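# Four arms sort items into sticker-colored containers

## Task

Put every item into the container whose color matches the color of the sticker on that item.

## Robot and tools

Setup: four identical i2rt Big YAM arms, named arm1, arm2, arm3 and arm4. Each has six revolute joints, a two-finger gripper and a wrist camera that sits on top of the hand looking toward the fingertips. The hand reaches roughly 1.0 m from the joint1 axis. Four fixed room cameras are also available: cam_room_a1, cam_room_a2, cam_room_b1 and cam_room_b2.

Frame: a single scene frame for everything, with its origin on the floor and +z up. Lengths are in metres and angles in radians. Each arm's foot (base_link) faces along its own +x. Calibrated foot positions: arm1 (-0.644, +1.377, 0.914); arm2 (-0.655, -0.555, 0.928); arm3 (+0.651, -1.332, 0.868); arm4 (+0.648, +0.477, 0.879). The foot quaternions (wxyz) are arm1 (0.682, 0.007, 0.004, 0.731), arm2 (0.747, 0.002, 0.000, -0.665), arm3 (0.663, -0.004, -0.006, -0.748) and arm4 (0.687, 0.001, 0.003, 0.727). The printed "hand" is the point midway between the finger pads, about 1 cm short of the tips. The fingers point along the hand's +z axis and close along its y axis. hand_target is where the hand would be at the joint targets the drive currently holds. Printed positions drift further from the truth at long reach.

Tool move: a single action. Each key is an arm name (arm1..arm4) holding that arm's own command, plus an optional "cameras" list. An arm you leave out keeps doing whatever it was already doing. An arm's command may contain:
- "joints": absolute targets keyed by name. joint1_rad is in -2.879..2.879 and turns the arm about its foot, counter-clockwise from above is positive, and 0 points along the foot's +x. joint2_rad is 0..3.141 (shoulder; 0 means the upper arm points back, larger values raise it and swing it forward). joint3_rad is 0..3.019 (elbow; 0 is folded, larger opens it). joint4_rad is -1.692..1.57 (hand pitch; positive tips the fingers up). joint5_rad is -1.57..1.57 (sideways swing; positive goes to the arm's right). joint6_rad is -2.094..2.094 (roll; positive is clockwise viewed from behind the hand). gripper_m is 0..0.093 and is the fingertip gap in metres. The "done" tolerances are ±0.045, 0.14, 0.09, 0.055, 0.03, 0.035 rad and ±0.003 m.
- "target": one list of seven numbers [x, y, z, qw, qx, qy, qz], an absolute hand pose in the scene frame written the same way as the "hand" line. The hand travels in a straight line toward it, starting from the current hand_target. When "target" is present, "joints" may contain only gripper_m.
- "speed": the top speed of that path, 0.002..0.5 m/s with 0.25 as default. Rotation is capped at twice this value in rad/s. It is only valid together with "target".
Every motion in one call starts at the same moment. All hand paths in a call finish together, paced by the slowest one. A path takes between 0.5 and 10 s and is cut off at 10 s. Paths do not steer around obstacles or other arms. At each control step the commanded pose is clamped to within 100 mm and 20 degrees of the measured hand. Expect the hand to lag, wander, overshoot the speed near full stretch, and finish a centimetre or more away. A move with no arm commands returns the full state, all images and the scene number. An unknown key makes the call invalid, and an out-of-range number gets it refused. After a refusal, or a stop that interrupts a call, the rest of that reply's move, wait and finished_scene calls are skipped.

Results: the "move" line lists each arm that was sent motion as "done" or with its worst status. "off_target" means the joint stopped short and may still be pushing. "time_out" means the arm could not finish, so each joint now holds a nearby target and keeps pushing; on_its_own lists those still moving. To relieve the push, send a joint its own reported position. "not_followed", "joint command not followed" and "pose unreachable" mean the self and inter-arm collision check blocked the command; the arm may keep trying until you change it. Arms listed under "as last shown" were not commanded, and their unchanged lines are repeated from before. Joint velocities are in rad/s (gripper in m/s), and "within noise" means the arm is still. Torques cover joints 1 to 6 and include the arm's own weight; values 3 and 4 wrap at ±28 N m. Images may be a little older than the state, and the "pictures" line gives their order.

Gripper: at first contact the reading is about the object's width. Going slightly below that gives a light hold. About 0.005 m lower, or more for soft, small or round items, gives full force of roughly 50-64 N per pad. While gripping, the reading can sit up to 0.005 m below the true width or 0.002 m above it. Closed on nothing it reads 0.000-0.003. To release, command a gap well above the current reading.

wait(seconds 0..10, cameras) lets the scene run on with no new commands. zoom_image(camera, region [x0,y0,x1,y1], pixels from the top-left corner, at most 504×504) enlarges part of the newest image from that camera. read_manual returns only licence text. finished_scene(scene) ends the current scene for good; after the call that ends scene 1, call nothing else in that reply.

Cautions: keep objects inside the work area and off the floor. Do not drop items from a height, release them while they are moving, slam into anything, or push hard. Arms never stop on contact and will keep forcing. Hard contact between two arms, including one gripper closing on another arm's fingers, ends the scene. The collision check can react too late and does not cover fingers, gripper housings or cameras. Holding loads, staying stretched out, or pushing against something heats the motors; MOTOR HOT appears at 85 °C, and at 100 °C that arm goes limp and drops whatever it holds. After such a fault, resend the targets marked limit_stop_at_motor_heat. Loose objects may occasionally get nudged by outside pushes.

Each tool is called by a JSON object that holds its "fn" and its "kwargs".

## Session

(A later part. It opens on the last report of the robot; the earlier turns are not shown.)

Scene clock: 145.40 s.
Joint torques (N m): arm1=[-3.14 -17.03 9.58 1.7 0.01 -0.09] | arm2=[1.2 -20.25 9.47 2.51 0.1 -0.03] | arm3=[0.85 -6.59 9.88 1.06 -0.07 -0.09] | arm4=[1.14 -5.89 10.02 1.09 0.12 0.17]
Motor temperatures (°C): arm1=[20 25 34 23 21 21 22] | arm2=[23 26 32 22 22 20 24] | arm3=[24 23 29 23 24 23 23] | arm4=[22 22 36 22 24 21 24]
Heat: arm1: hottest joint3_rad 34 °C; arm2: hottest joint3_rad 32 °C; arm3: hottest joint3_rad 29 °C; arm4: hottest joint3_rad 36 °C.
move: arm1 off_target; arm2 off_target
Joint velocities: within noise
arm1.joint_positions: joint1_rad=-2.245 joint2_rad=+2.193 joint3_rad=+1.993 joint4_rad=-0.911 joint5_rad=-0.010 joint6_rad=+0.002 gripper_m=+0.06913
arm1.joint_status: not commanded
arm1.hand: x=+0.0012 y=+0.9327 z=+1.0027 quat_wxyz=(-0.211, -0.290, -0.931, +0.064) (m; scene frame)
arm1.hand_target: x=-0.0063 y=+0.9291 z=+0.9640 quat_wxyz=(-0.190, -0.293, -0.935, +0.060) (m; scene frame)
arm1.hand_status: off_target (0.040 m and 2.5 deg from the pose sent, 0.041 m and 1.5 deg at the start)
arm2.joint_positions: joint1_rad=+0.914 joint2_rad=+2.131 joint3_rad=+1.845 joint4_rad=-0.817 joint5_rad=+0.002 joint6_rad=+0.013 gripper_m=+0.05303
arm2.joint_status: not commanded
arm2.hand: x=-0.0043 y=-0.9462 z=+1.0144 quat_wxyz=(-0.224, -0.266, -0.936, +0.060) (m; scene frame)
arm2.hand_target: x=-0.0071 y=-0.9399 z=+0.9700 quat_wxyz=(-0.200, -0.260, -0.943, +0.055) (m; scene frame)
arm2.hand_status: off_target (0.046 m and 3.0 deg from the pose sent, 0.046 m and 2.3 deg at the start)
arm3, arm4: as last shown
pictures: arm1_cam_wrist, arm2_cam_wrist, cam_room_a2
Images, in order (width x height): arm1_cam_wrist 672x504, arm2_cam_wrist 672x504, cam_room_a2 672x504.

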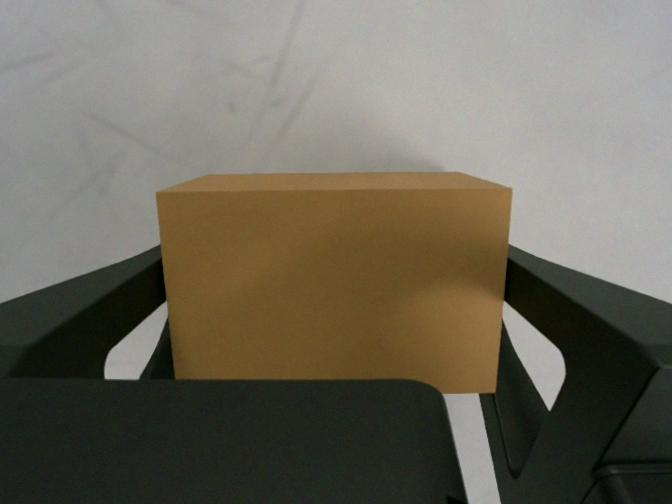

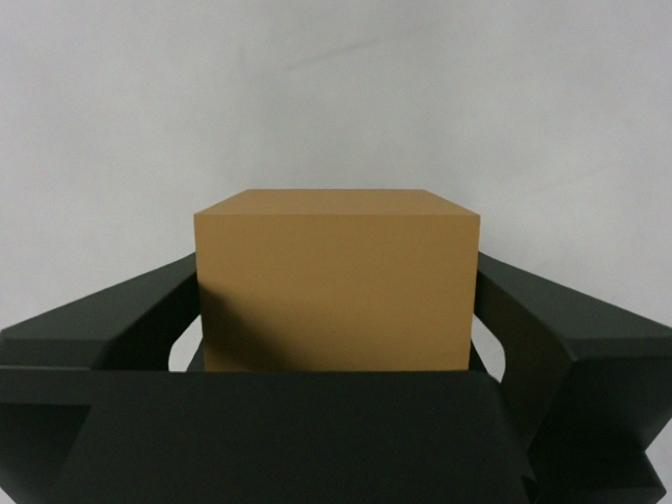

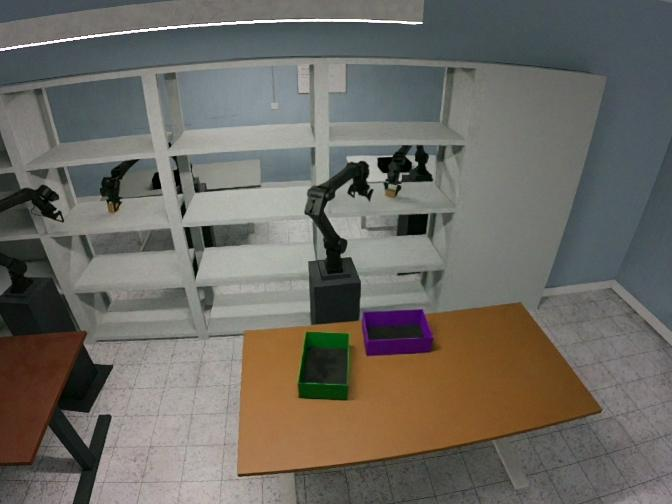

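{"fn": "move", "kwargs": {"arm1": {"target":[-0.004,0.930,0.988,0.19,0.293,0.935,-0.0597],"speed":0.05}, "arm2": {"target":[-0.006,-0.943,0.990,0.2004,0.2598,0.9430,-0.0552],"speed":0.05}}}

{"fn": "move", "kwargs": {"arm1": {"joints":{"gripper_m":0.092}}, "arm2": {"joints":{"gripper_m":0.085}}}}

{"fn": "move", "kwargs": {"arm1": {"target":[-0.05,0.96,1.12,0.1984,0.2925,0.9333,-0.0622],"speed":0.15}, "arm2": {"target":[-0.05,-0.915,1.12,0.2004,0.2598,0.9430,-0.0552],"speed":0.15}, "cameras": ["arm1_cam_wrist","arm2_cam_wrist"]}}

{"fn": "move", "kwargs": {"arm1": {"target":[-0.36,1.18,1.12,0.1984,0.2925,0.9333,-0.0622],"speed":0.25}, "arm2": {"target":[-0.36,-0.73,1.12,0.2004,0.2598,0.9430,-0.0552],"speed":0.25}}}

{"fn": "move", "kwargs": {"arm4": {"target":[0.06,0.887,1.13,0.0778,-0.9212,0.2904,0.2468],"speed":0.25}, "arm3": {"target":[0.06,-0.979,1.13,0.0692,-0.9307,0.2581,0.2494],"speed":0.25}, "cameras": ["arm3_cam_wrist","arm4_cam_wrist"]}}

Scene clock: 154.47 s.
Joint torques (N m): arm1=[-2.37 -18.55 13.19 0.12 0.11 -0.01] | arm2=[0.97 -21.6 12.07 0.75 0.03 -0.06] | arm3=[0.73 -6.59 9.88 1.06 -0.06 -0.1] | arm4=[1.03 -6.07 10.03 1.02 0.11 0.14]
Motor temperatures (°C): arm1=[20 25 33 23 21 21 22] | arm2=[23 27 32 22 22 20 24] | arm3=[24 23 29 23 24 23 23] | arm4=[22 22 36 22 24 21 24]
Heat: arm1: hottest joint3_rad 33 °C; arm2: hottest joint3_rad 32 °C; arm3: hottest joint3_rad 29 °C; arm4: hottest joint3_rad 36 °C.
move: arm1 off_target; arm2 off_target
Joint velocities: within noise
arm1.joint_positions: joint1_rad=-2.245 joint2_rad=+2.193 joint3_rad=+1.993 joint4_rad=-0.921 joint5_rad=-0.010 joint6_rad=+0.002 gripper_m=+0.06913
arm1.joint_status: not commanded
arm1.hand: x=-0.0007 y=+0.9340 z=+1.0017 quat_wxyz=(-0.206, -0.291, -0.932, +0.063) (m; scene frame)
arm1.hand_target: x=-0.0042 y=+0.9302 z=+0.9882 quat_wxyz=(-0.190, -0.293, -0.935, +0.060) (m; scene frame)
arm1.hand_status: off_target (0.015 m and 1.9 deg from the pose sent, 0.016 m and 2.5 deg at the start)
arm2.joint_positions: joint1_rad=+0.914 joint2_rad=+2.131 joint3_rad=+1.845 joint4_rad=-0.818 joint5_rad=+0.002 joint6_rad=+0.011 gripper_m=+0.05303
arm2.joint_status: not commanded
arm2.hand: x=-0.0048 y=-0.9459 z=+1.0139 quat_wxyz=(-0.223, -0.265, -0.936, +0.060) (m; scene frame)
arm2.hand_target: x=-0.0065 y=-0.9428 z=+0.9903 quat_wxyz=(-0.201, -0.260, -0.943, +0.055) (m; scene frame)
arm2.hand_status: off_target (0.024 m and 2.9 deg from the pose sent, 0.025 m and 3.0 deg at the start)
arm3, arm4: as last shown
pictures: none

Scene clock: 155.03 s.
Joint torques (N m): arm1=[-2.08 -18.08 12.94 0.59 0.1 -0.07] | arm2=[1.03 -21.89 12.03 1.06 0.03 -0.04] | arm3=[0.85 -6.48 9.88 1.02 -0.06 -0.11] | arm4=[1.03 -6.12 9.98 1.06 0.13 0.16]
Motor temperatures (°C): arm1=[20 25 33 23 21 21 22] | arm2=[23 27 32 22 22 20 24] | arm3=[24 23 29 23 24 23 23] | arm4=[22 22 36 22 24 21 24]
Heat: arm1: hottest joint3_rad 33 °C; arm2: hottest joint3_rad 32 °C; arm3: hottest joint3_rad 29 °C; arm4: hottest joint3_rad 36 °C.
move: arm1 done; arm2 done
Joint velocities: within noise
arm1.joint_positions: joint1_rad=-2.254 joint2_rad=+2.193 joint3_rad=+1.993 joint4_rad=-0.931 joint5_rad=-0.010 joint6_rad=+0.006 gripper_m=+0.09196
arm1.joint_status: all done
arm1.hand: x=-0.0061 y=+0.9297 z=+1.0012 quat_wxyz=(-0.202, -0.297, -0.931, +0.062) (m; scene frame)
arm1.hand_target: x=-0.0042 y=+0.9303 z=+0.9881 quat_wxyz=(-0.190, -0.293, -0.935, +0.060) (m; scene frame)
arm1.hand_status: not commanded
arm2.joint_positions: joint1_rad=+0.914 joint2_rad=+2.132 joint3_rad=+1.845 joint4_rad=-0.827 joint5_rad=+0.002 joint6_rad=+0.011 gripper_m=+0.08494
arm2.joint_status: all done
arm2.hand: x=-0.0065 y=-0.9449 z=+1.0121 quat_wxyz=(-0.219, -0.265, -0.937, +0.058) (m; scene frame)
arm2.hand_target: x=-0.0065 y=-0.9428 z=+0.9904 quat_wxyz=(-0.201, -0.260, -0.943, +0.055) (m; scene frame)
arm2.hand_status: not commanded
arm3, arm4: as last shown
pictures: none

Scene clock: 156.63 s.
Joint torques (N m): arm1=[-1.96 -19.78 11.9 0.57 0.04 -0.05] | arm2=[1.32 -22.89 11.21 1.09 0.11 -0.01] | arm3=[0.73 -6.53 9.87 1.07 -0.06 -0.11] | arm4=[1.03 -5.83 10.03 0.95 0.15 0.14]
Motor temperatures (°C): arm1=[20 25 33 23 21 21 22] | arm2=[23 27 32 22 22 20 24] | arm3=[24 23 29 23 24 23 23] | arm4=[22 22 36 22 24 21 24]
Heat: arm1: hottest joint3_rad 33 °C; arm2: hottest joint3_rad 32 °C; arm3: hottest joint3_rad 29 °C; arm4: hottest joint3_rad 36 °C.
move: arm1 done; arm2 done
Joint velocities: within noise
arm1.joint_positions: joint1_rad=-2.254 joint2_rad=+1.997 joint3_rad=+1.958 joint4_rad=-1.107 joint5_rad=-0.010 joint6_rad=+0.003 gripper_m=+0.09196
arm1.joint_status: not commanded
arm1.hand: x=-0.0482 y=+0.9604 z=+1.1100 quat_wxyz=(-0.195, -0.296, -0.933, +0.060) (m; scene frame)
arm1.hand_target: x=-0.0499 y=+0.9601 z=+1.1201 quat_wxyz=(-0.199, -0.293, -0.933, +0.062) (m; scene frame)
arm1.hand_status: done (0.010 m and 0.6 deg from the pose sent, 0.130 m and 0.7 deg at the start)
arm2.joint_positions: joint1_rad=+0.914 joint2_rad=+1.949 joint3_rad=+1.841 joint4_rad=-1.034 joint5_rad=+0.002 joint6_rad=+0.010 gripper_m=+0.08494
arm2.joint_status: not commanded
arm2.hand: x=-0.0487 y=-0.9201 z=+1.1190 quat_wxyz=(-0.206, -0.266, -0.940, +0.055) (m; scene frame)
arm2.hand_target: x=-0.0500 y=-0.9151 z=+1.1201 quat_wxyz=(-0.200, -0.260, -0.943, +0.055) (m; scene frame)
arm2.hand_status: done (0.005 m and 1.0 deg from the pose sent, 0.120 m and 2.3 deg at the start)
arm3, arm4: as last shown
pictures: arm1_cam_wrist, arm2_cam_wrist
Images, in order (width x height): arm1_cam_wrist 672x504, arm2_cam_wrist 672x504.

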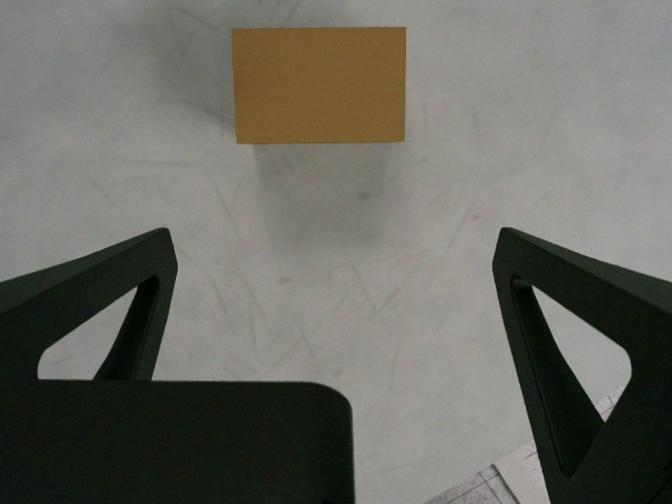

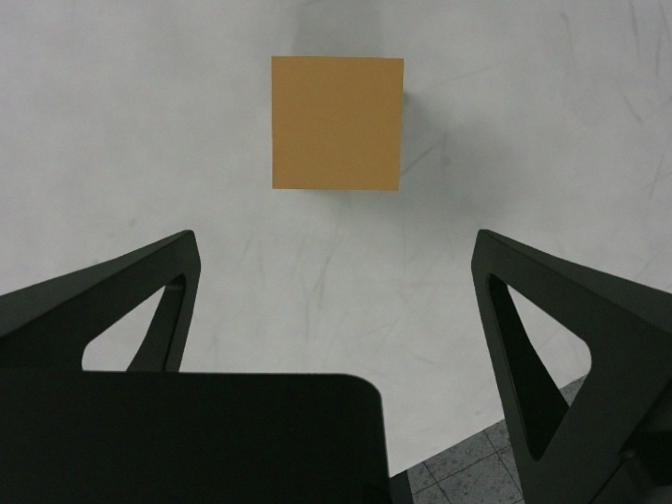

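Scene clock: 158.73 s.
Joint torques (N m): arm1=[-1.38 -2.2 11.74 0.66 0.05 -0.09] | arm2=[1.44 -6.36 10.48 1.11 0.16 0.04] | arm3=[0.73 -6.77 9.84 1.09 -0.07 -0.09] | arm4=[0.73 -6.36 10.03 0.96 0.11 0.17]
Motor temperatures (°C): arm1=[20 25 33 23 21 21 22] | arm2=[23 27 32 22 22 20 24] | arm3=[24 23 29 23 24 23 23] | arm4=[22 22 36 22 24 21 24]
Heat: arm1: hottest joint3_rad 33 °C; arm2: hottest joint3_rad 32 °C; arm3: hottest joint3_rad 29 °C; arm4: hottest joint3_rad 36 °C.
move: arm1 done; arm2 done
Joint velocities: within noise
arm1.joint_positions: joint1_rad=-2.254 joint2_rad=+0.952 joint3_rad=+0.838 joint4_rad=-1.016 joint5_rad=-0.010 joint6_rad=+0.003 gripper_m=+0.09196
arm1.joint_status: not commanded
arm1.hand: x=-0.3596 y=+1.1801 z=+1.1199 quat_wxyz=(-0.202, -0.295, -0.932, +0.062) (m; scene frame)
arm1.hand_target: x=-0.3600 y=+1.1800 z=+1.1200 quat_wxyz=(-0.198, -0.293, -0.933, +0.062) (m; scene frame)
arm1.hand_status: done (0.000 m and 0.6 deg from the pose sent, 0.382 m and 0.6 deg at the start)
arm2.joint_positions: joint1_rad=+0.917 joint2_rad=+0.971 joint3_rad=+0.819 joint4_rad=-0.973 joint5_rad=+0.003 joint6_rad=+0.010 gripper_m=+0.08494
arm2.joint_status: not commanded
arm2.hand: x=-0.3564 y=-0.7351 z=+1.1277 quat_wxyz=(-0.213, -0.264, -0.939, +0.057) (m; scene frame)
arm2.hand_target: x=-0.3600 y=-0.7300 z=+1.1202 quat_wxyz=(-0.201, -0.260, -0.943, +0.055) (m; scene frame)
arm2.hand_status: done (0.010 m and 1.7 deg from the pose sent, 0.365 m and 1.0 deg at the start)
arm3, arm4: as last shown
pictures: none

Scene clock: 160.90 s.
Joint torques (N m): arm1=[-1.61 -2.49 11.88 0.76 0.03 -0.01] | arm2=[1.49 -6.24 10.44 1.13 0.16 0.05] | arm3=[1.67 -20.19 14.32 0.58 0.12 -0.05] | arm4=[1.49 -21.19 13.09 0.38 0.22 0.17]
Motor temperatures (°C): arm1=[20 25 33 23 21 21 22] | arm2=[23 27 32 22 22 20 24] | arm3=[24 23 29 23 24 23 23] | arm4=[22 22 36 22 24 21 24]
Heat: arm1: hottest joint3_rad 33 °C; arm2: hottest joint3_rad 32 °C; arm3: hottest joint3_rad 29 °C; arm4: hottest joint3_rad 36 °C.
move: arm3 off_target; arm4 off_target
Joint velocities: within noise
arm1, arm2: as last shown
arm3.joint_positions: joint1_rad=-1.982 joint2_rad=+1.801 joint3_rad=+1.750 joint4_rad=-1.028 joint5_rad=+0.013 joint6_rad=+0.005 gripper_m=+0.09402
arm3.joint_status: not commanded
arm3.hand: x=+0.0721 y=-0.9847 z=+1.1071 quat_wxyz=(+0.063, -0.935, +0.260, +0.231) (m; scene frame)
arm3.hand_target: x=+0.0611 y=-0.9797 z=+1.1302 quat_wxyz=(+0.069, -0.931, +0.258, +0.250) (m; scene frame)
arm3.hand_status: off_target (0.027 m and 2.3 deg from the pose sent, 0.324 m and 1.4 deg at the start)
arm4.joint_positions: joint1_rad=+0.902 joint2_rad=+1.889 joint3_rad=+1.845 joint4_rad=-1.032 joint5_rad=+0.004 joint6_rad=-0.011 gripper_m=+0.09402
arm4.joint_status: not commanded
arm4.hand: x=+0.0733 y=+0.8839 z=+1.1144 quat_wxyz=(-0.075, +0.925, -0.288, -0.234) (m; scene frame)
arm4.hand_target: x=+0.0608 y=+0.8865 z=+1.1299 quat_wxyz=(-0.078, +0.921, -0.290, -0.247) (m; scene frame)
arm4.hand_status: off_target (0.021 m and 1.6 deg from the pose sent, 0.360 m and 1.5 deg at the start)
pictures: arm3_cam_wrist, arm4_cam_wrist
Images, in order (width x height): arm3_cam_wrist 672x504, arm4_cam_wrist 672x504.

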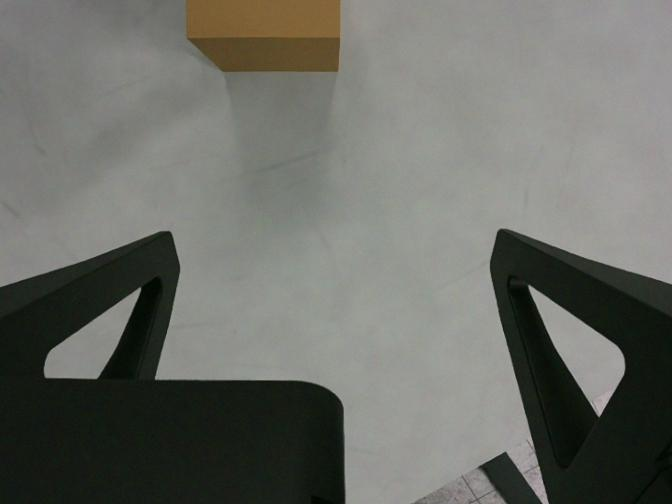

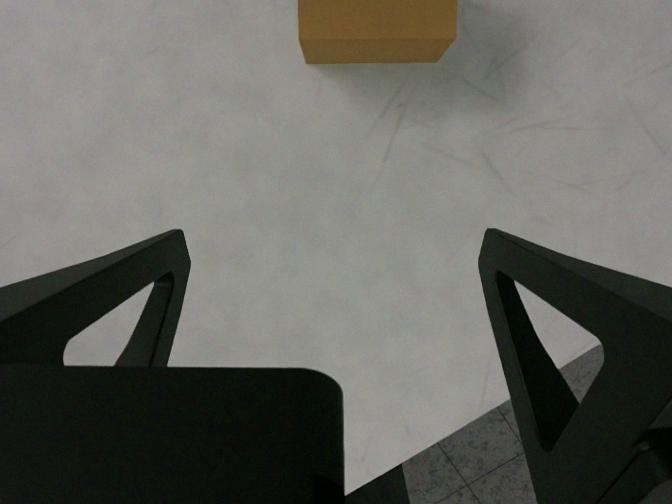

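{"fn": "move", "kwargs": {"arm4": {"target":[0.006,0.955,1.10,0.0778,-0.9212,0.2904,0.2468],"speed":0.12}, "arm3": {"target":[-0.019,-0.962,1.11,0.0692,-0.9307,0.2581,0.2494],"speed":0.12}, "cameras": ["arm3_cam_wrist","arm4_cam_wrist"]}}

Scene clock: 167.27 s.
Joint torques (N m): arm1=[-2.32 -2.2 11.81 0.7 0.03 -0.08] | arm2=[1.55 -6.18 10.44 1.09 0.16 0.04] | arm3=[2.2 -23.18 14.42 0.58 0.14 0.02] | arm4=[0.67 -24.41 13.07 0.32 -0.06 -0.07]
Motor temperatures (°C): arm1=[20 25 34 23 21 21 22] | arm2=[23 26 32 22 22 20 23] | arm3=[24 23 30 23 24 23 23] | arm4=[22 23 37 22 24 21 24]
Heat: arm1: hottest joint3_rad 34 °C; arm2: hottest joint3_rad 32 °C; arm3: hottest joint3_rad 30 °C; arm4: hottest joint3_rad 37 °C.
move: arm3 off_target; arm4 off_target
Joint velocities: within noise
arm1, arm2: as last shown
arm3.joint_positions: joint1_rad=-1.953 joint2_rad=+2.031 joint3_rad=+2.055 joint4_rad=-1.097 joint5_rad=+0.031 joint6_rad=+0.029 gripper_m=+0.09402
arm3.joint_status: not commanded
arm3.hand: x=-0.0043 y=-0.9611 z=+1.0928 quat_wxyz=(+0.066, -0.935, +0.260, +0.233) (m; scene frame)
arm3.hand_target: x=-0.0181 y=-0.9627 z=+1.1100 quat_wxyz=(+0.069, -0.931, +0.258, +0.250) (m; scene frame)
arm3.hand_status: off_target (0.023 m and 1.9 deg from the pose sent, 0.094 m and 2.4 deg at the start)
arm4.joint_positions: joint1_rad=+0.878 joint2_rad=+2.158 joint3_rad=+2.216 joint4_rad=-1.122 joint5_rad=-0.006 joint6_rad=-0.014 gripper_m=+0.09402
arm4.joint_status: not commanded
arm4.hand: x=+0.0133 y=+0.9469 z=+1.0934 quat_wxyz=(-0.075, +0.922, -0.296, -0.240) (m; scene frame)
arm4.hand_target: x=+0.0065 y=+0.9545 z=+1.0999 quat_wxyz=(-0.078, +0.921, -0.290, -0.248) (m; scene frame)
arm4.hand_status: off_target (0.013 m and 1.1 deg from the pose sent, 0.099 m and 1.5 deg at the start)
pictures: arm3_cam_wrist, arm4_cam_wrist
Images, in order (width x height): arm3_cam_wrist 672x504, arm4_cam_wrist 672x504.

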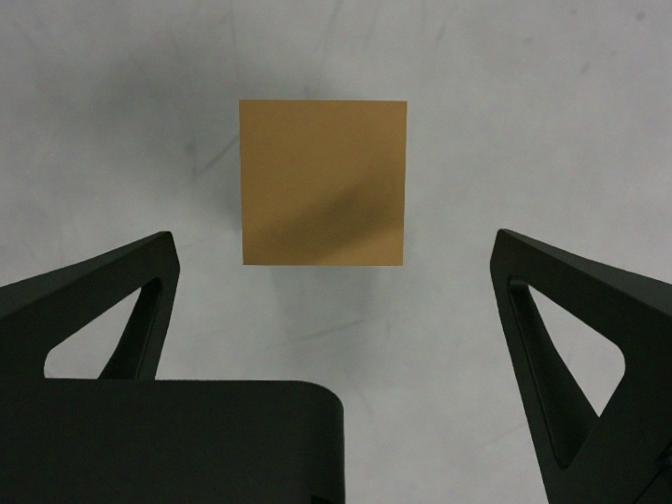

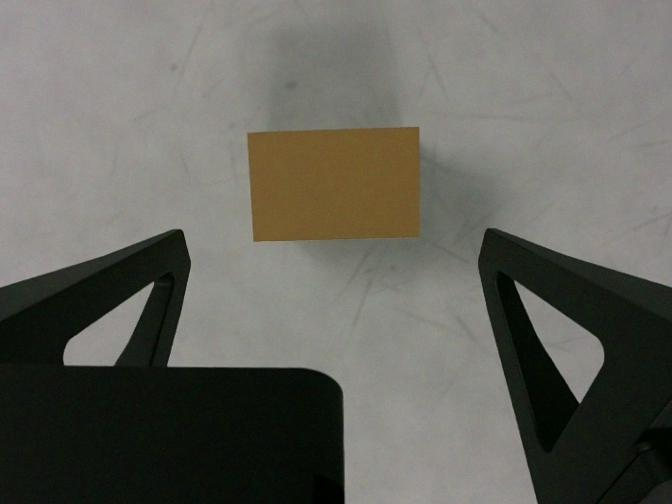

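{"fn": "move", "kwargs": {"arm4": {"target":[-0.006,0.962,1.06,0.0778,-0.9212,0.2904,0.2468],"speed":0.1}, "arm3": {"target":[-0.028,-0.958,1.075,0.0692,-0.9307,0.2581,0.2494],"speed":0.1}, "cameras": ["arm3_cam_wrist","arm4_cam_wrist"]}}

Scene clock: 174.10 s.
Joint torques (N m): arm1=[-1.85 -2.2 11.67 0.62 0.04 -0.06] | arm2=[1.44 -6.36 10.47 1.14 0.15 0.04] | arm3=[2.37 -23.47 11.45 1.62 0.14 0.03] | arm4=[0.85 -25.11 11.66 1.24 -0.06 -0.08]
Motor temperatures (°C): arm1=[20 25 34 23 21 21 22] | arm2=[23 26 31 22 22 20 23] | arm3=[24 24 31 23 24 23 23] | arm4=[22 24 37 22 24 21 24]
Heat: arm1: hottest joint3_rad 34 °C; arm2: hottest joint3_rad 31 °C; arm3: hottest joint3_rad 31 °C; arm4: hottest joint3_rad 37 °C.
move: arm3 off_target; arm4 off_target
Joint velocities: within noise
arm1, arm2: as last shown
arm3.joint_positions: joint1_rad=-1.953 joint2_rad=+2.063 joint3_rad=+2.055 joint4_rad=-1.052 joint5_rad=+0.032 joint6_rad=+0.029 gripper_m=+0.09402
arm3.joint_status: not commanded
arm3.hand: x=-0.0155 y=-0.9550 z=+1.0743 quat_wxyz=(+0.068, -0.933, +0.260, +0.240) (m; scene frame)
arm3.hand_target: x=-0.0277 y=-0.9583 z=+1.0751 quat_wxyz=(+0.069, -0.931, +0.258, +0.250) (m; scene frame)
arm3.hand_status: off_target (0.013 m and 1.2 deg from the pose sent, 0.030 m and 1.9 deg at the start)
arm4.joint_positions: joint1_rad=+0.878 joint2_rad=+2.206 joint3_rad=+2.216 joint4_rad=-1.081 joint5_rad=-0.006 joint6_rad=-0.014 gripper_m=+0.09402
arm4.joint_status: not commanded
arm4.hand: x=+0.0034 y=+0.9540 z=+1.0614 quat_wxyz=(-0.074, +0.922, -0.296, -0.237) (m; scene frame)
arm4.hand_target: x=-0.0056 y=+0.9615 z=+1.0600 quat_wxyz=(-0.078, +0.921, -0.290, -0.247) (m; scene frame)
arm4.hand_status: off_target (0.012 m and 1.4 deg from the pose sent, 0.041 m and 1.1 deg at the start)
pictures: arm3_cam_wrist, arm4_cam_wrist
Images, in order (width x height): arm3_cam_wrist 672x504, arm4_cam_wrist 672x504.

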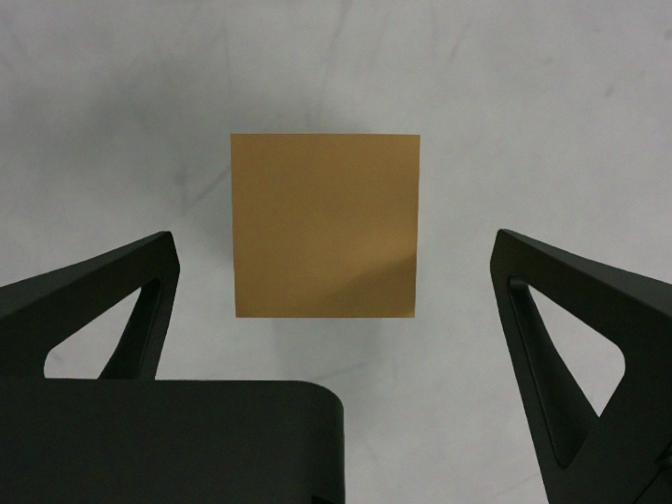

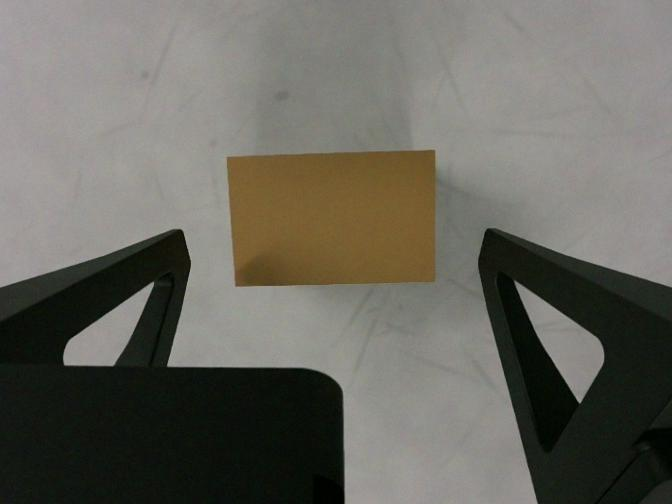

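{"fn": "move", "kwargs": {"arm4": {"target":[-0.006,0.962,0.99,0.0778,-0.9212,0.2904,0.2468],"speed":0.08}, "arm3": {"target":[-0.025,-0.962,1.0,0.0692,-0.9307,0.2581,0.2494],"speed":0.08}, "cameras": ["arm3_cam_wrist","arm4_cam_wrist"]}}

Scene clock: 179.87 s.
Joint torques (N m): arm1=[-2.43 -2.32 11.62 0.81 0.03 -0.03] | arm2=[1.49 -6.24 10.45 1.13 0.16 0.05] | arm3=[2.37 -22.24 8.61 1.61 0.12 0.01] | arm4=[0.56 -24.88 9.21 1.46 -0.03 -0.1]
Motor temperatures (°C): arm1=[20 25 34 23 21 21 22] | arm2=[23 26 31 22 22 20 23] | arm3=[24 24 31 23 24 23 23] | arm4=[22 25 37 22 24 21 24]
Heat: arm1: hottest joint3_rad 34 °C; arm2: hottest joint3_rad 31 °C; arm3: hottest joint3_rad 31 °C; arm4: hottest joint3_rad 37 °C.
move: arm3 off_target; arm4 off_target
Joint velocities: within noise
arm1, arm2: as last shown
arm3.joint_positions: joint1_rad=-1.953 joint2_rad=+2.064 joint3_rad=+1.907 joint4_rad=-0.860 joint5_rad=+0.034 joint6_rad=+0.033 gripper_m=+0.09401
arm3.joint_status: not commanded
arm3.hand: x=-0.0193 y=-0.9532 z=+1.0227 quat_wxyz=(+0.073, -0.927, +0.261, +0.259) (m; scene frame)
arm3.hand_target: x=-0.0243 y=-0.9622 z=+1.0002 quat_wxyz=(+0.069, -0.931, +0.258, +0.249) (m; scene frame)
arm3.hand_status: off_target (0.025 m and 1.4 deg from the pose sent, 0.075 m and 1.2 deg at the start)
arm4.joint_positions: joint1_rad=+0.878 joint2_rad=+2.216 joint3_rad=+2.093 joint4_rad=-0.913 joint5_rad=-0.006 joint6_rad=-0.015 gripper_m=+0.09402
arm4.joint_status: not commanded
arm4.hand: x=-0.0028 y=+0.9582 z=+1.0129 quat_wxyz=(-0.080, +0.918, -0.295, -0.253) (m; scene frame)
arm4.hand_target: x=-0.0052 y=+0.9613 z=+0.9902 quat_wxyz=(-0.078, +0.921, -0.290, -0.247) (m; scene frame)
arm4.hand_status: off_target (0.023 m and 1.0 deg from the pose sent, 0.073 m and 1.4 deg at the start)
pictures: arm3_cam_wrist, arm4_cam_wrist
Images, in order (width x height): arm3_cam_wrist 672x504, arm4_cam_wrist 672x504.

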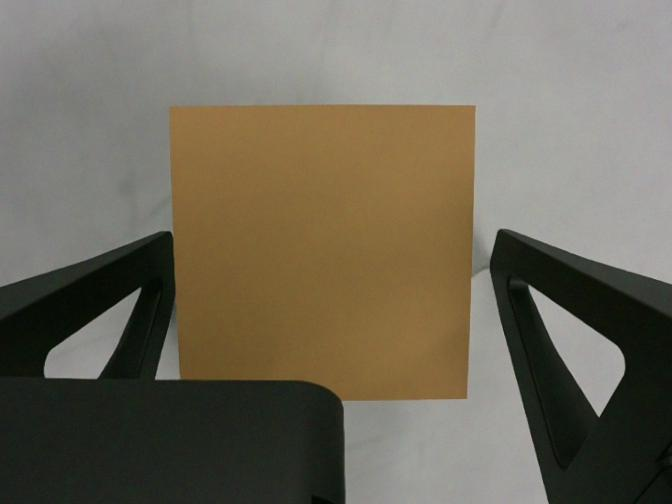

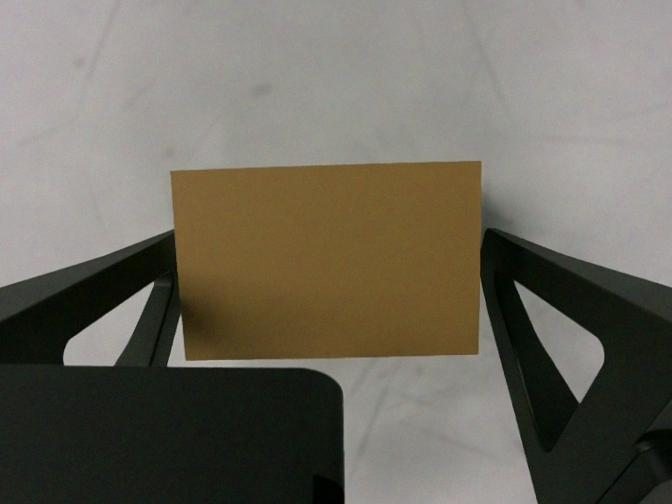

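{"fn": "move", "kwargs": {"arm4": {"target":[-0.006,0.962,0.98,0.0778,-0.9212,0.2904,0.2468],"speed":0.06}, "arm3": {"target":[-0.025,-0.962,0.985,0.0692,-0.9307,0.2581,0.2494],"speed":0.06}}}

{"fn": "move", "kwargs": {"arm4": {"joints":{"gripper_m":0.055}}, "arm3": {"joints":{"gripper_m":0.043}}}}

{"fn": "move", "kwargs": {"arm4": {"target":[0.03,0.93,1.13,0.0778,-0.9212,0.2904,0.2468],"speed":0.1}, "arm3": {"target":[0.02,-0.963,1.13,0.0692,-0.9307,0.2581,0.2494],"speed":0.1}, "cameras": ["arm3_cam_wrist","arm4_cam_wrist"]}}

Scene clock: 186.33 s.
Joint torques (N m): arm1=[-1.44 -2.55 11.59 0.76 0.02 -0.05] | arm2=[1.44 -6.24 10.44 1.09 0.16 0.04] | arm3=[2.43 -21.83 7.58 1.76 0.18 -0.01] | arm4=[0.62 -24.06 8.42 1.47 -0.05 -0.09]
Motor temperatures (°C): arm1=[20 25 34 23 21 21 22] | arm2=[23 26 31 22 22 20 23] | arm3=[24 24 31 23 24 23 23] | arm4=[22 26 37 22 24 21 24]
Heat: arm1: hottest joint3_rad 34 °C; arm2: hottest joint3_rad 31 °C; arm3: hottest joint3_rad 31 °C; arm4: hottest joint3_rad 37 °C.
move: arm3 off_target; arm4 off_target
Joint velocities: within noise
arm1, arm2: as last shown
arm3.joint_positions: joint1_rad=-1.953 joint2_rad=+2.064 joint3_rad=+1.893 joint4_rad=-0.829 joint5_rad=+0.033 joint6_rad=+0.033 gripper_m=+0.09401
arm3.joint_status: not commanded
arm3.hand: x=-0.0219 y=-0.9521 z=+1.0201 quat_wxyz=(+0.075, -0.925, +0.260, +0.268) (m; scene frame)
arm3.hand_target: x=-0.0238 y=-0.9624 z=+0.9856 quat_wxyz=(+0.069, -0.931, +0.258, +0.249) (m; scene frame)
arm3.hand_status: off_target (0.037 m and 2.3 deg from the pose sent, 0.039 m and 1.4 deg at the start)
arm4.joint_positions: joint1_rad=+0.878 joint2_rad=+2.216 joint3_rad=+2.087 joint4_rad=-0.892 joint5_rad=-0.006 joint6_rad=-0.015 gripper_m=+0.09402
arm4.joint_status: not commanded
arm4.hand: x=-0.0051 y=+0.9599 z=+1.0123 quat_wxyz=(-0.082, +0.916, -0.294, -0.260) (m; scene frame)
arm4.hand_target: x=-0.0050 y=+0.9611 z=+0.9805 quat_wxyz=(-0.078, +0.921, -0.290, -0.247) (m; scene frame)
arm4.hand_status: off_target (0.032 m and 1.7 deg from the pose sent, 0.033 m and 1.0 deg at the start)
pictures: none

Scene clock: 186.93 s.
Joint torques (N m): arm1=[-1.73 -2.9 11.73 0.76 0.04 -0.01] | arm2=[1.61 -6.18 10.45 1.13 0.16 0.05] | arm3=[1.73 -21.77 7.72 1.29 0.15 -0.03] | arm4=[0.5 -23.88 8.5 1.26 -0.03 -0.06]
Motor temperatures (°C): arm1=[20 25 34 23 21 21 22] | arm2=[23 26 31 22 22 20 23] | arm3=[24 24 31 23 24 23 23] | arm4=[22 26 37 22 24 21 24]
Heat: arm1: hottest joint3_rad 34 °C; arm2: hottest joint3_rad 31 °C; arm3: hottest joint3_rad 31 °C; arm4: hottest joint3_rad 37 °C.
move: arm3 off_target; arm4 off_target
Joint velocities: within noise
arm1, arm2: as last shown
arm3.joint_positions: joint1_rad=-1.944 joint2_rad=+2.064 joint3_rad=+1.891 joint4_rad=-0.817 joint5_rad=+0.033 joint6_rad=+0.035 gripper_m=+0.05328
arm3.joint_status: gripper_m off_target (ended at +0.05331, target +0.04300)
arm3.hand: x=-0.0269 y=-0.9574 z=+1.0205 quat_wxyz=(+0.074, -0.924, +0.257, +0.273) (m; scene frame)
arm3.hand_target: x=-0.0237 y=-0.9624 z=+0.9855 quat_wxyz=(+0.069, -0.931, +0.258, +0.249) (m; scene frame)
arm3.hand_status: not commanded
arm4.joint_positions: joint1_rad=+0.877 joint2_rad=+2.216 joint3_rad=+2.085 joint4_rad=-0.887 joint5_rad=-0.006 joint6_rad=-0.017 gripper_m=+0.06960
arm4.joint_status: gripper_m off_target (ended at +0.06962, target +0.05500)
arm4.hand: x=-0.0053 y=+0.9608 z=+1.0123 quat_wxyz=(-0.083, +0.916, -0.293, -0.261) (m; scene frame)
arm4.hand_target: x=-0.0050 y=+0.9611 z=+0.9805 quat_wxyz=(-0.078, +0.921, -0.290, -0.247) (m; scene frame)
arm4.hand_status: not commanded
pictures: none

Scene clock: 189.13 s.
Joint torques (N m): arm1=[-1.67 -2.32 11.77 0.73 0.03 -0.04] | arm2=[1.55 -6.3 10.47 1.11 0.15 0.04] | arm3=[0.5 -24.82 14.41 0.59 -0.07 -0.12] | arm4=[1.49 -27.58 13.19 0.29 0.14 0.02]
Motor temperatures (°C): arm1=[20 25 34 23 21 21 22] | arm2=[23 26 31 22 22 20 23] | arm3=[24 24 31 23 24 23 23] | arm4=[22 26 37 22 24 21 25]
Heat: arm1: hottest joint3_rad 34 °C; arm2: hottest joint3_rad 31 °C; arm3: hottest joint3_rad 31 °C; arm4: hottest joint3_rad 37 °C.
move: arm3 off_target; arm4 off_target
Joint velocities: within noise
arm1, arm2: as last shown
arm3.joint_positions: joint1_rad=-1.955 joint2_rad=+1.949 joint3_rad=+1.929 joint4_rad=-1.088 joint5_rad=+0.024 joint6_rad=+0.021 gripper_m=+0.05328
arm3.joint_status: not commanded
arm3.hand: x=+0.0251 y=-0.9772 z=+1.0895 quat_wxyz=(+0.060, -0.940, +0.257, +0.217) (m; scene frame)
arm3.hand_target: x=+0.0219 y=-0.9642 z=+1.1300 quat_wxyz=(+0.070, -0.931, +0.258, +0.250) (m; scene frame)
arm3.hand_status: off_target (0.043 m and 4.0 deg from the pose sent, 0.119 m and 2.9 deg at the start)
arm4.joint_positions: joint1_rad=+0.877 joint2_rad=+2.083 joint3_rad=+2.085 joint4_rad=-1.119 joint5_rad=-0.006 joint6_rad=-0.018 gripper_m=+0.06960
arm4.joint_status: not commanded
arm4.hand: x=+0.0397 y=+0.9280 z=+1.0855 quat_wxyz=(-0.067, +0.928, -0.297, -0.215) (m; scene frame)
arm4.hand_target: x=+0.0317 y=+0.9287 z=+1.1299 quat_wxyz=(-0.078, +0.921, -0.290, -0.247) (m; scene frame)
arm4.hand_status: off_target (0.046 m and 3.9 deg from the pose sent, 0.127 m and 1.9 deg at the start)
pictures: arm3_cam_wrist, arm4_cam_wrist
Images, in order (width x height): arm3_cam_wrist 672x504, arm4_cam_wrist 672x504.

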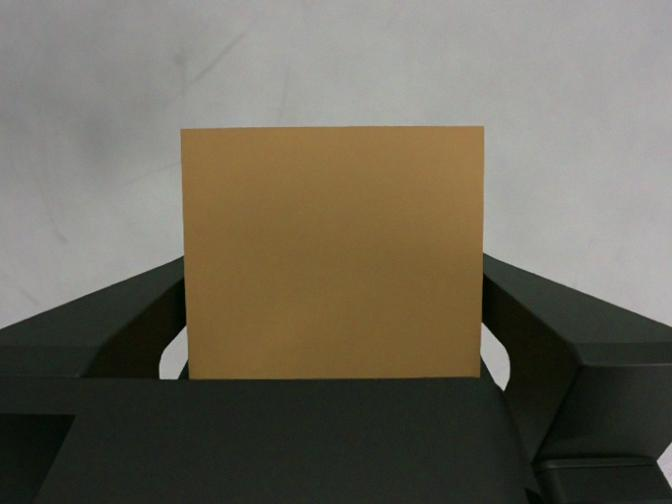

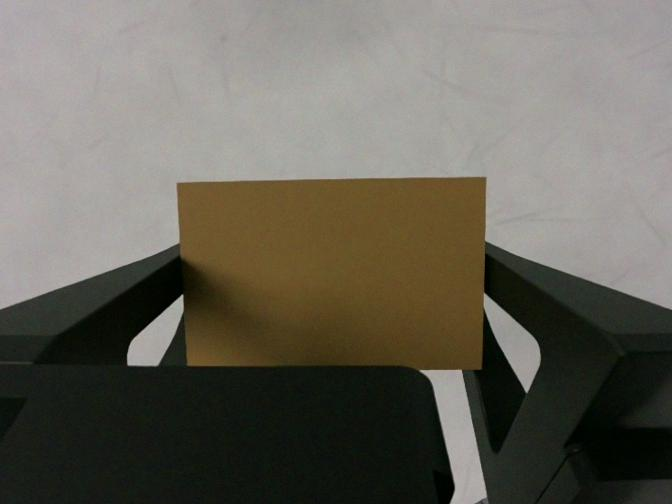

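{"fn": "move", "kwargs": {"arm4": {"target":[0.34,0.705,1.15,0.0778,-0.9212,0.2904,0.2468],"speed":0.25}, "arm3": {"target":[0.33,-1.14,1.15,0.0692,-0.9307,0.2581,0.2494],"speed":0.25}}}

{"fn": "move", "kwargs": {"arm4": {"joints":{"joint2_rad":0.9,"joint3_rad":1.3,"joint4_rad":-1.5,"joint5_rad":0,"joint6_rad":0}}, "arm3": {"joints":{"joint2_rad":0.9,"joint3_rad":1.3,"joint4_rad":-1.5,"joint5_rad":0,"joint6_rad":0}}}}

{"fn": "move", "kwargs": {"arm4": {"joints":{"joint1_rad":-1.098}}, "arm3": {"joints":{"joint1_rad":1.05}}}}

{"fn": "move", "kwargs": {"arm4": {"target":[1.07,0.72,1.0,0.1843,-0.2540,0.9481,0.0494],"speed":0.25}, "arm3": {"target":[1.14,-1.69,1.0,0.1815,0.3033,0.9336,-0.0590],"speed":0.25}, "cameras": ["arm3_cam_wrist","arm4_cam_wrist"]}}

Scene clock: 206.73 s.
Joint torques (N m): arm1=[-1.73 -2.43 11.66 0.81 0.02 -0.07] | arm2=[1.49 -6.3 10.47 1.13 0.16 0.03] | arm3=[0.44 -5.66 9.54 0.88 -0.07 -0.12] | arm4=[1.14 -6.3 9.54 0.58 0.03 0]
Motor temperatures (°C): arm1=[20 24 34 23 21 21 22] | arm2=[23 25 31 22 22 20 23] | arm3=[24 25 33 23 24 23 24] | arm4=[22 27 37 22 24 21 25]
Heat: arm1: hottest joint3_rad 34 °C; arm2: hottest joint3_rad 31 °C; arm3: hottest joint3_rad 33 °C; arm4: hottest joint3_rad 37 °C.
move: arm3 done; arm4 done
Joint velocities: within noise
arm1.joint_positions: joint1_rad=-2.254 joint2_rad=+0.952 joint3_rad=+0.838 joint4_rad=-1.016 joint5_rad=-0.010 joint6_rad=+0.003 gripper_m=+0.09196
arm1.joint_status: not commanded
arm1.hand: x=-0.3596 y=+1.1801 z=+1.1199 quat_wxyz=(-0.202, -0.295, -0.932, +0.062) (m; scene frame)
arm1.hand_target: x=-0.3600 y=+1.1800 z=+1.1200 quat_wxyz=(-0.198, -0.293, -0.933, +0.062) (m; scene frame)
arm1.hand_status: not commanded
arm2.joint_positions: joint1_rad=+0.917 joint2_rad=+0.971 joint3_rad=+0.819 joint4_rad=-0.973 joint5_rad=+0.003 joint6_rad=+0.010 gripper_m=+0.08494
arm2.joint_status: not commanded
arm2.hand: x=-0.3564 y=-0.7351 z=+1.1277 quat_wxyz=(-0.213, -0.264, -0.939, +0.057) (m; scene frame)
arm2.hand_target: x=-0.3600 y=-0.7300 z=+1.1202 quat_wxyz=(-0.201, -0.260, -0.943, +0.055) (m; scene frame)
arm2.hand_status: not commanded
arm3.joint_positions: joint1_rad=-1.955 joint2_rad=+0.966 joint3_rad=+1.020 joint4_rad=-1.082 joint5_rad=+0.024 joint6_rad=+0.021 gripper_m=+0.05328
arm3.joint_status: not commanded
arm3.hand: x=+0.3274 y=-1.1437 z=+1.1534 quat_wxyz=(+0.069, -0.930, +0.255, +0.255) (m; scene frame)
arm3.hand_target: x=+0.3300 y=-1.1401 z=+1.1500 quat_wxyz=(+0.069, -0.931, +0.258, +0.249) (m; scene frame)
arm3.hand_status: done (0.006 m and 0.7 deg from the pose sent, 0.351 m and 3.9 deg at the start)
arm4.joint_positions: joint1_rad=+0.877 joint2_rad=+1.004 joint3_rad=+1.000 joint4_rad=-1.034 joint5_rad=-0.006 joint6_rad=-0.018 gripper_m=+0.06960
arm4.joint_status: not commanded
arm4.hand: x=+0.3404 y=+0.7059 z=+1.1510 quat_wxyz=(-0.079, +0.919, -0.294, -0.252) (m; scene frame)
arm4.hand_target: x=+0.3400 y=+0.7049 z=+1.1500 quat_wxyz=(-0.078, +0.921, -0.290, -0.247) (m; scene frame)
arm4.hand_status: done (0.001 m and 0.8 deg from the pose sent, 0.380 m and 4.0 deg at the start)
pictures: none

Scene clock: 207.90 s.
Joint torques (N m): arm1=[-1.49 -2.43 11.63 0.85 0.03 -0.03] | arm2=[1.44 -6.18 10.51 1.1 0.16 0.04] | arm3=[0.32 -3.6 12.25 0.61 -0.07 -0.12] | arm4=[0.85 -3.02 10.41 0.42 0.21 0.19]
Motor temperatures (°C): arm1=[20 24 34 23 21 21 22] | arm2=[23 25 31 22 22 20 23] | arm3=[24 25 33 23 24 23 24] | arm4=[22 27 37 22 24 21 25]
Heat: arm1: hottest joint3_rad 34 °C; arm2: hottest joint3_rad 31 °C; arm3: hottest joint3_rad 33 °C; arm4: hottest joint3_rad 37 °C.
move: arm3 done; arm4 done
Joint velocities: within noise
arm1, arm2: as last shown
arm3.joint_positions: joint1_rad=-1.955 joint2_rad=+0.893 joint3_rad=+1.262 joint4_rad=-1.494 joint5_rad=+0.002 joint6_rad=+0.007 gripper_m=+0.05328
arm3.joint_status: all done
arm3.hand: x=+0.3880 y=-1.1802 z=+1.2475 quat_wxyz=(+0.049, -0.944, +0.249, +0.212) (m; scene frame)
arm3.hand_target: x=+0.3867 y=-1.1752 z=+1.2622 quat_wxyz=(+0.053, -0.941, +0.251, +0.223) (m; scene frame)
arm3.hand_status: not commanded
arm4.joint_positions: joint1_rad=+0.877 joint2_rad=+0.889 joint3_rad=+1.274 joint4_rad=-1.489 joint5_rad=-0.003 joint6_rad=-0.013 gripper_m=+0.06960
arm4.joint_status: all done
arm4.hand: x=+0.4074 y=+0.6579 z=+1.2691 quat_wxyz=(-0.070, +0.926, -0.299, -0.221) (m; scene frame)
arm4.hand_target: x=+0.4053 y=+0.6594 z=+1.2768 quat_wxyz=(-0.071, +0.923, -0.304, -0.223) (m; scene frame)
arm4.hand_status: not commanded
pictures: none

Scene clock: 210.23 s.
Joint torques (N m): arm1=[-1.49 -2.32 11.71 0.98 0.09 -0.03] | arm2=[1.44 -6.18 10.5 1.13 0.16 0.04] | arm3=[1.9 -4.95 12.27 0.64 0.11 -0.11] | arm4=[0.56 -4.07 10.41 0.32 0.06 0.15]
Motor temperatures (°C): arm1=[20 24 34 23 21 21 22] | arm2=[23 25 31 22 22 20 23] | arm3=[24 25 33 23 24 23 24] | arm4=[22 27 37 22 24 21 25]
Heat: arm1: hottest joint3_rad 34 °C; arm2: hottest joint3_rad 31 °C; arm3: hottest joint3_rad 33 °C; arm4: hottest joint3_rad 37 °C.
move: arm3 done; arm4 done
Joint velocities: within noise
arm1, arm2: as last shown
arm3.joint_positions: joint1_rad=+1.041 joint2_rad=+0.909 joint3_rad=+1.262 joint4_rad=-1.494 joint5_rad=-0.002 joint6_rad=+0.006 gripper_m=+0.05326
arm3.joint_status: all done
arm3.hand: x=+0.8927 y=-1.5110 z=+1.2481 quat_wxyz=(-0.205, -0.314, -0.924, +0.073) (m; scene frame)
arm3.hand_target: x=+0.8937 y=-1.5085 z=+1.2674 quat_wxyz=(-0.224, -0.305, -0.922, +0.080) (m; scene frame)
arm3.hand_status: not commanded
arm4.joint_positions: joint1_rad=-1.096 joint2_rad=+0.898 joint3_rad=+1.274 joint4_rad=-1.489 joint5_rad=+0.001 joint6_rad=-0.011 gripper_m=+0.06967
arm4.joint_status: all done
arm4.hand: x=+0.9120 y=+0.6320 z=+1.2641 quat_wxyz=(-0.216, +0.261, -0.939, -0.057) (m; scene frame)
arm4.hand_target: x=+0.9123 y=+0.6317 z=+1.2745 quat_wxyz=(-0.222, +0.255, -0.939, -0.060) (m; scene frame)
arm4.hand_status: not commanded
pictures: none

Scene clock: 212.57 s.
Joint torques (N m): arm1=[-2.08 -2.37 11.59 0.77 0.02 -0.01] | arm2=[1.49 -6.12 10.48 1.1 0.15 0.04] | arm3=[2.08 -18.73 13.05 1.06 -0.06 -0.11] | arm4=[0.21 -12.98 8.85 1.26 0.02 0.13]
Motor temperatures (°C): arm1=[20 24 34 23 21 21 22] | arm2=[23 25 31 22 22 20 23] | arm3=[24 25 33 23 24 23 24] | arm4=[22 27 37 22 24 21 26]
Heat: arm1: hottest joint3_rad 34 °C; arm2: hottest joint3_rad 31 °C; arm3: hottest joint3_rad 33 °C; arm4: hottest joint3_rad 37 °C.
move: arm3 off_target; arm4 off_target
Joint velocities: within noise
arm1, arm2: as last shown
arm3.joint_positions: joint1_rad=+1.041 joint2_rad=+1.755 joint3_rad=+1.343 joint4_rad=-0.851 joint5_rad=-0.011 joint6_rad=+0.003 gripper_m=+0.05326
arm3.joint_status: not commanded
arm3.hand: x=+1.1156 y=-1.6823 z=+0.9740 quat_wxyz=(-0.150, -0.315, -0.936, +0.050) (m; scene frame)
arm3.hand_target: x=+1.1386 y=-1.6887 z=+1.0007 quat_wxyz=(-0.182, -0.303, -0.934, +0.059) (m; scene frame)
arm3.hand_status: off_target (0.036 m and 4.0 deg from the pose sent, 0.393 m and 3.5 deg at the start)
arm4.joint_positions: joint1_rad=-1.098 joint2_rad=+1.455 joint3_rad=+1.007 joint4_rad=-0.762 joint5_rad=+0.001 joint6_rad=-0.011 gripper_m=+0.06967
arm4.joint_status: not commanded
arm4.hand: x=+1.0609 y=+0.7183 z=+0.9938 quat_wxyz=(-0.171, +0.262, -0.949, -0.045) (m; scene frame)
arm4.hand_target: x=+1.0697 y=+0.7198 z=+1.0000 quat_wxyz=(-0.184, +0.254, -0.948, -0.049) (m; scene frame)
arm4.hand_status: off_target (0.011 m and 1.9 deg from the pose sent, 0.320 m and 4.0 deg at the start)
pictures: arm3_cam_wrist, arm4_cam_wrist
Images, in order (width x height): arm3_cam_wrist 672x504, arm4_cam_wrist 672x504.

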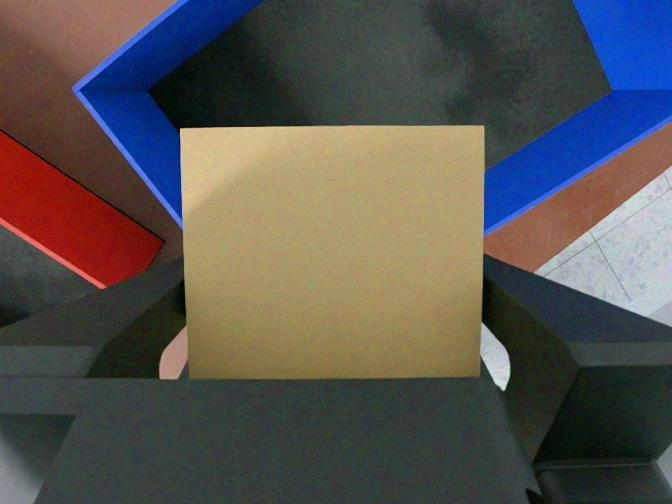

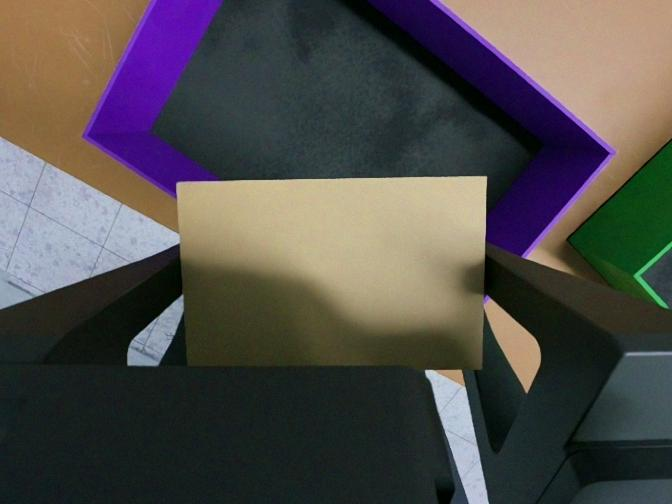

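{"fn": "move", "kwargs": {"arm4": {"target":[1.092,0.725,0.81,0.1843,-0.2540,0.9481,0.0494],"speed":0.15}, "arm3": {"target":[1.152,-1.725,0.83,0.1815,0.3033,0.9336,-0.0590],"speed":0.15}, "cameras": ["arm3_cam_wrist","arm4_cam_wrist"]}}

Scene clock: 227.27 s.
Joint torques (N m): arm1=[-1.85 -2.2 11.77 0.9 -0.01 -0.07] | arm2=[1.49 -6.18 10.48 1.13 0.16 0.04] | arm3=[0.15 -20.89 7.51 1.39 -0.08 -0.12] | arm4=[0.44 -15.56 5.61 1.22 -0.04 0.02]
Motor temperatures (°C): arm1=[20 24 34 23 21 21 22] | arm2=[23 25 31 22 22 20 23] | arm3=[24 25 32 23 24 23 24] | arm4=[22 26 36 22 24 21 26]
Heat: arm1: hottest joint3_rad 34 °C; arm2: hottest joint3_rad 31 °C; arm3: hottest joint3_rad 32 °C; arm4: hottest joint3_rad 36 °C.
move: arm3 done; arm4 done
Joint velocities: within noise
arm1, arm2: as last shown
arm3.joint_positions: joint1_rad=+1.035 joint2_rad=+2.045 joint3_rad=+1.336 joint4_rad=-0.503 joint5_rad=-0.023 joint6_rad=-0.028 gripper_m=+0.05326
arm3.joint_status: not commanded
arm3.hand: x=+1.1540 y=-1.7156 z=+0.8291 quat_wxyz=(-0.175, -0.301, -0.936, +0.056) (m; scene frame)
arm3.hand_target: x=+1.1520 y=-1.7249 z=+0.8302 quat_wxyz=(-0.182, -0.303, -0.934, +0.059) (m; scene frame)
arm3.hand_status: done (0.010 m and 0.9 deg from the pose sent, 0.155 m and 4.0 deg at the start)
arm4.joint_positions: joint1_rad=-1.112 joint2_rad=+1.847 joint3_rad=+0.900 joint4_rad=-0.245 joint5_rad=-0.003 joint6_rad=-0.011 gripper_m=+0.06967
arm4.joint_status: not commanded
arm4.hand: x=+1.0872 y=+0.7261 z=+0.8121 quat_wxyz=(-0.179, +0.256, -0.949, -0.047) (m; scene frame)
arm4.hand_target: x=+1.0920 y=+0.7249 z=+0.8101 quat_wxyz=(-0.184, +0.254, -0.948, -0.049) (m; scene frame)
arm4.hand_status: done (0.005 m and 0.7 deg from the pose sent, 0.187 m and 1.8 deg at the start)
pictures: arm3_cam_wrist, arm4_cam_wrist
Images, in order (width x height): arm3_cam_wrist 672x504, arm4_cam_wrist 672x504.

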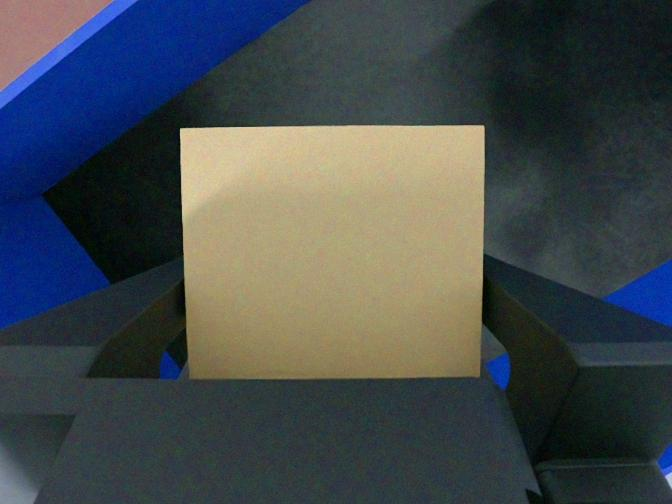

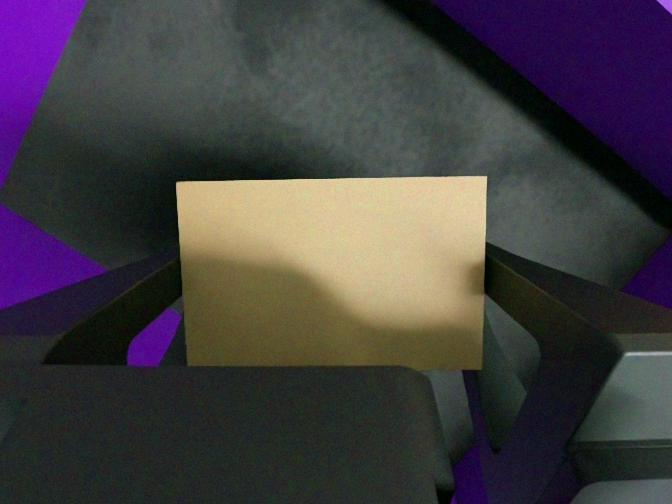

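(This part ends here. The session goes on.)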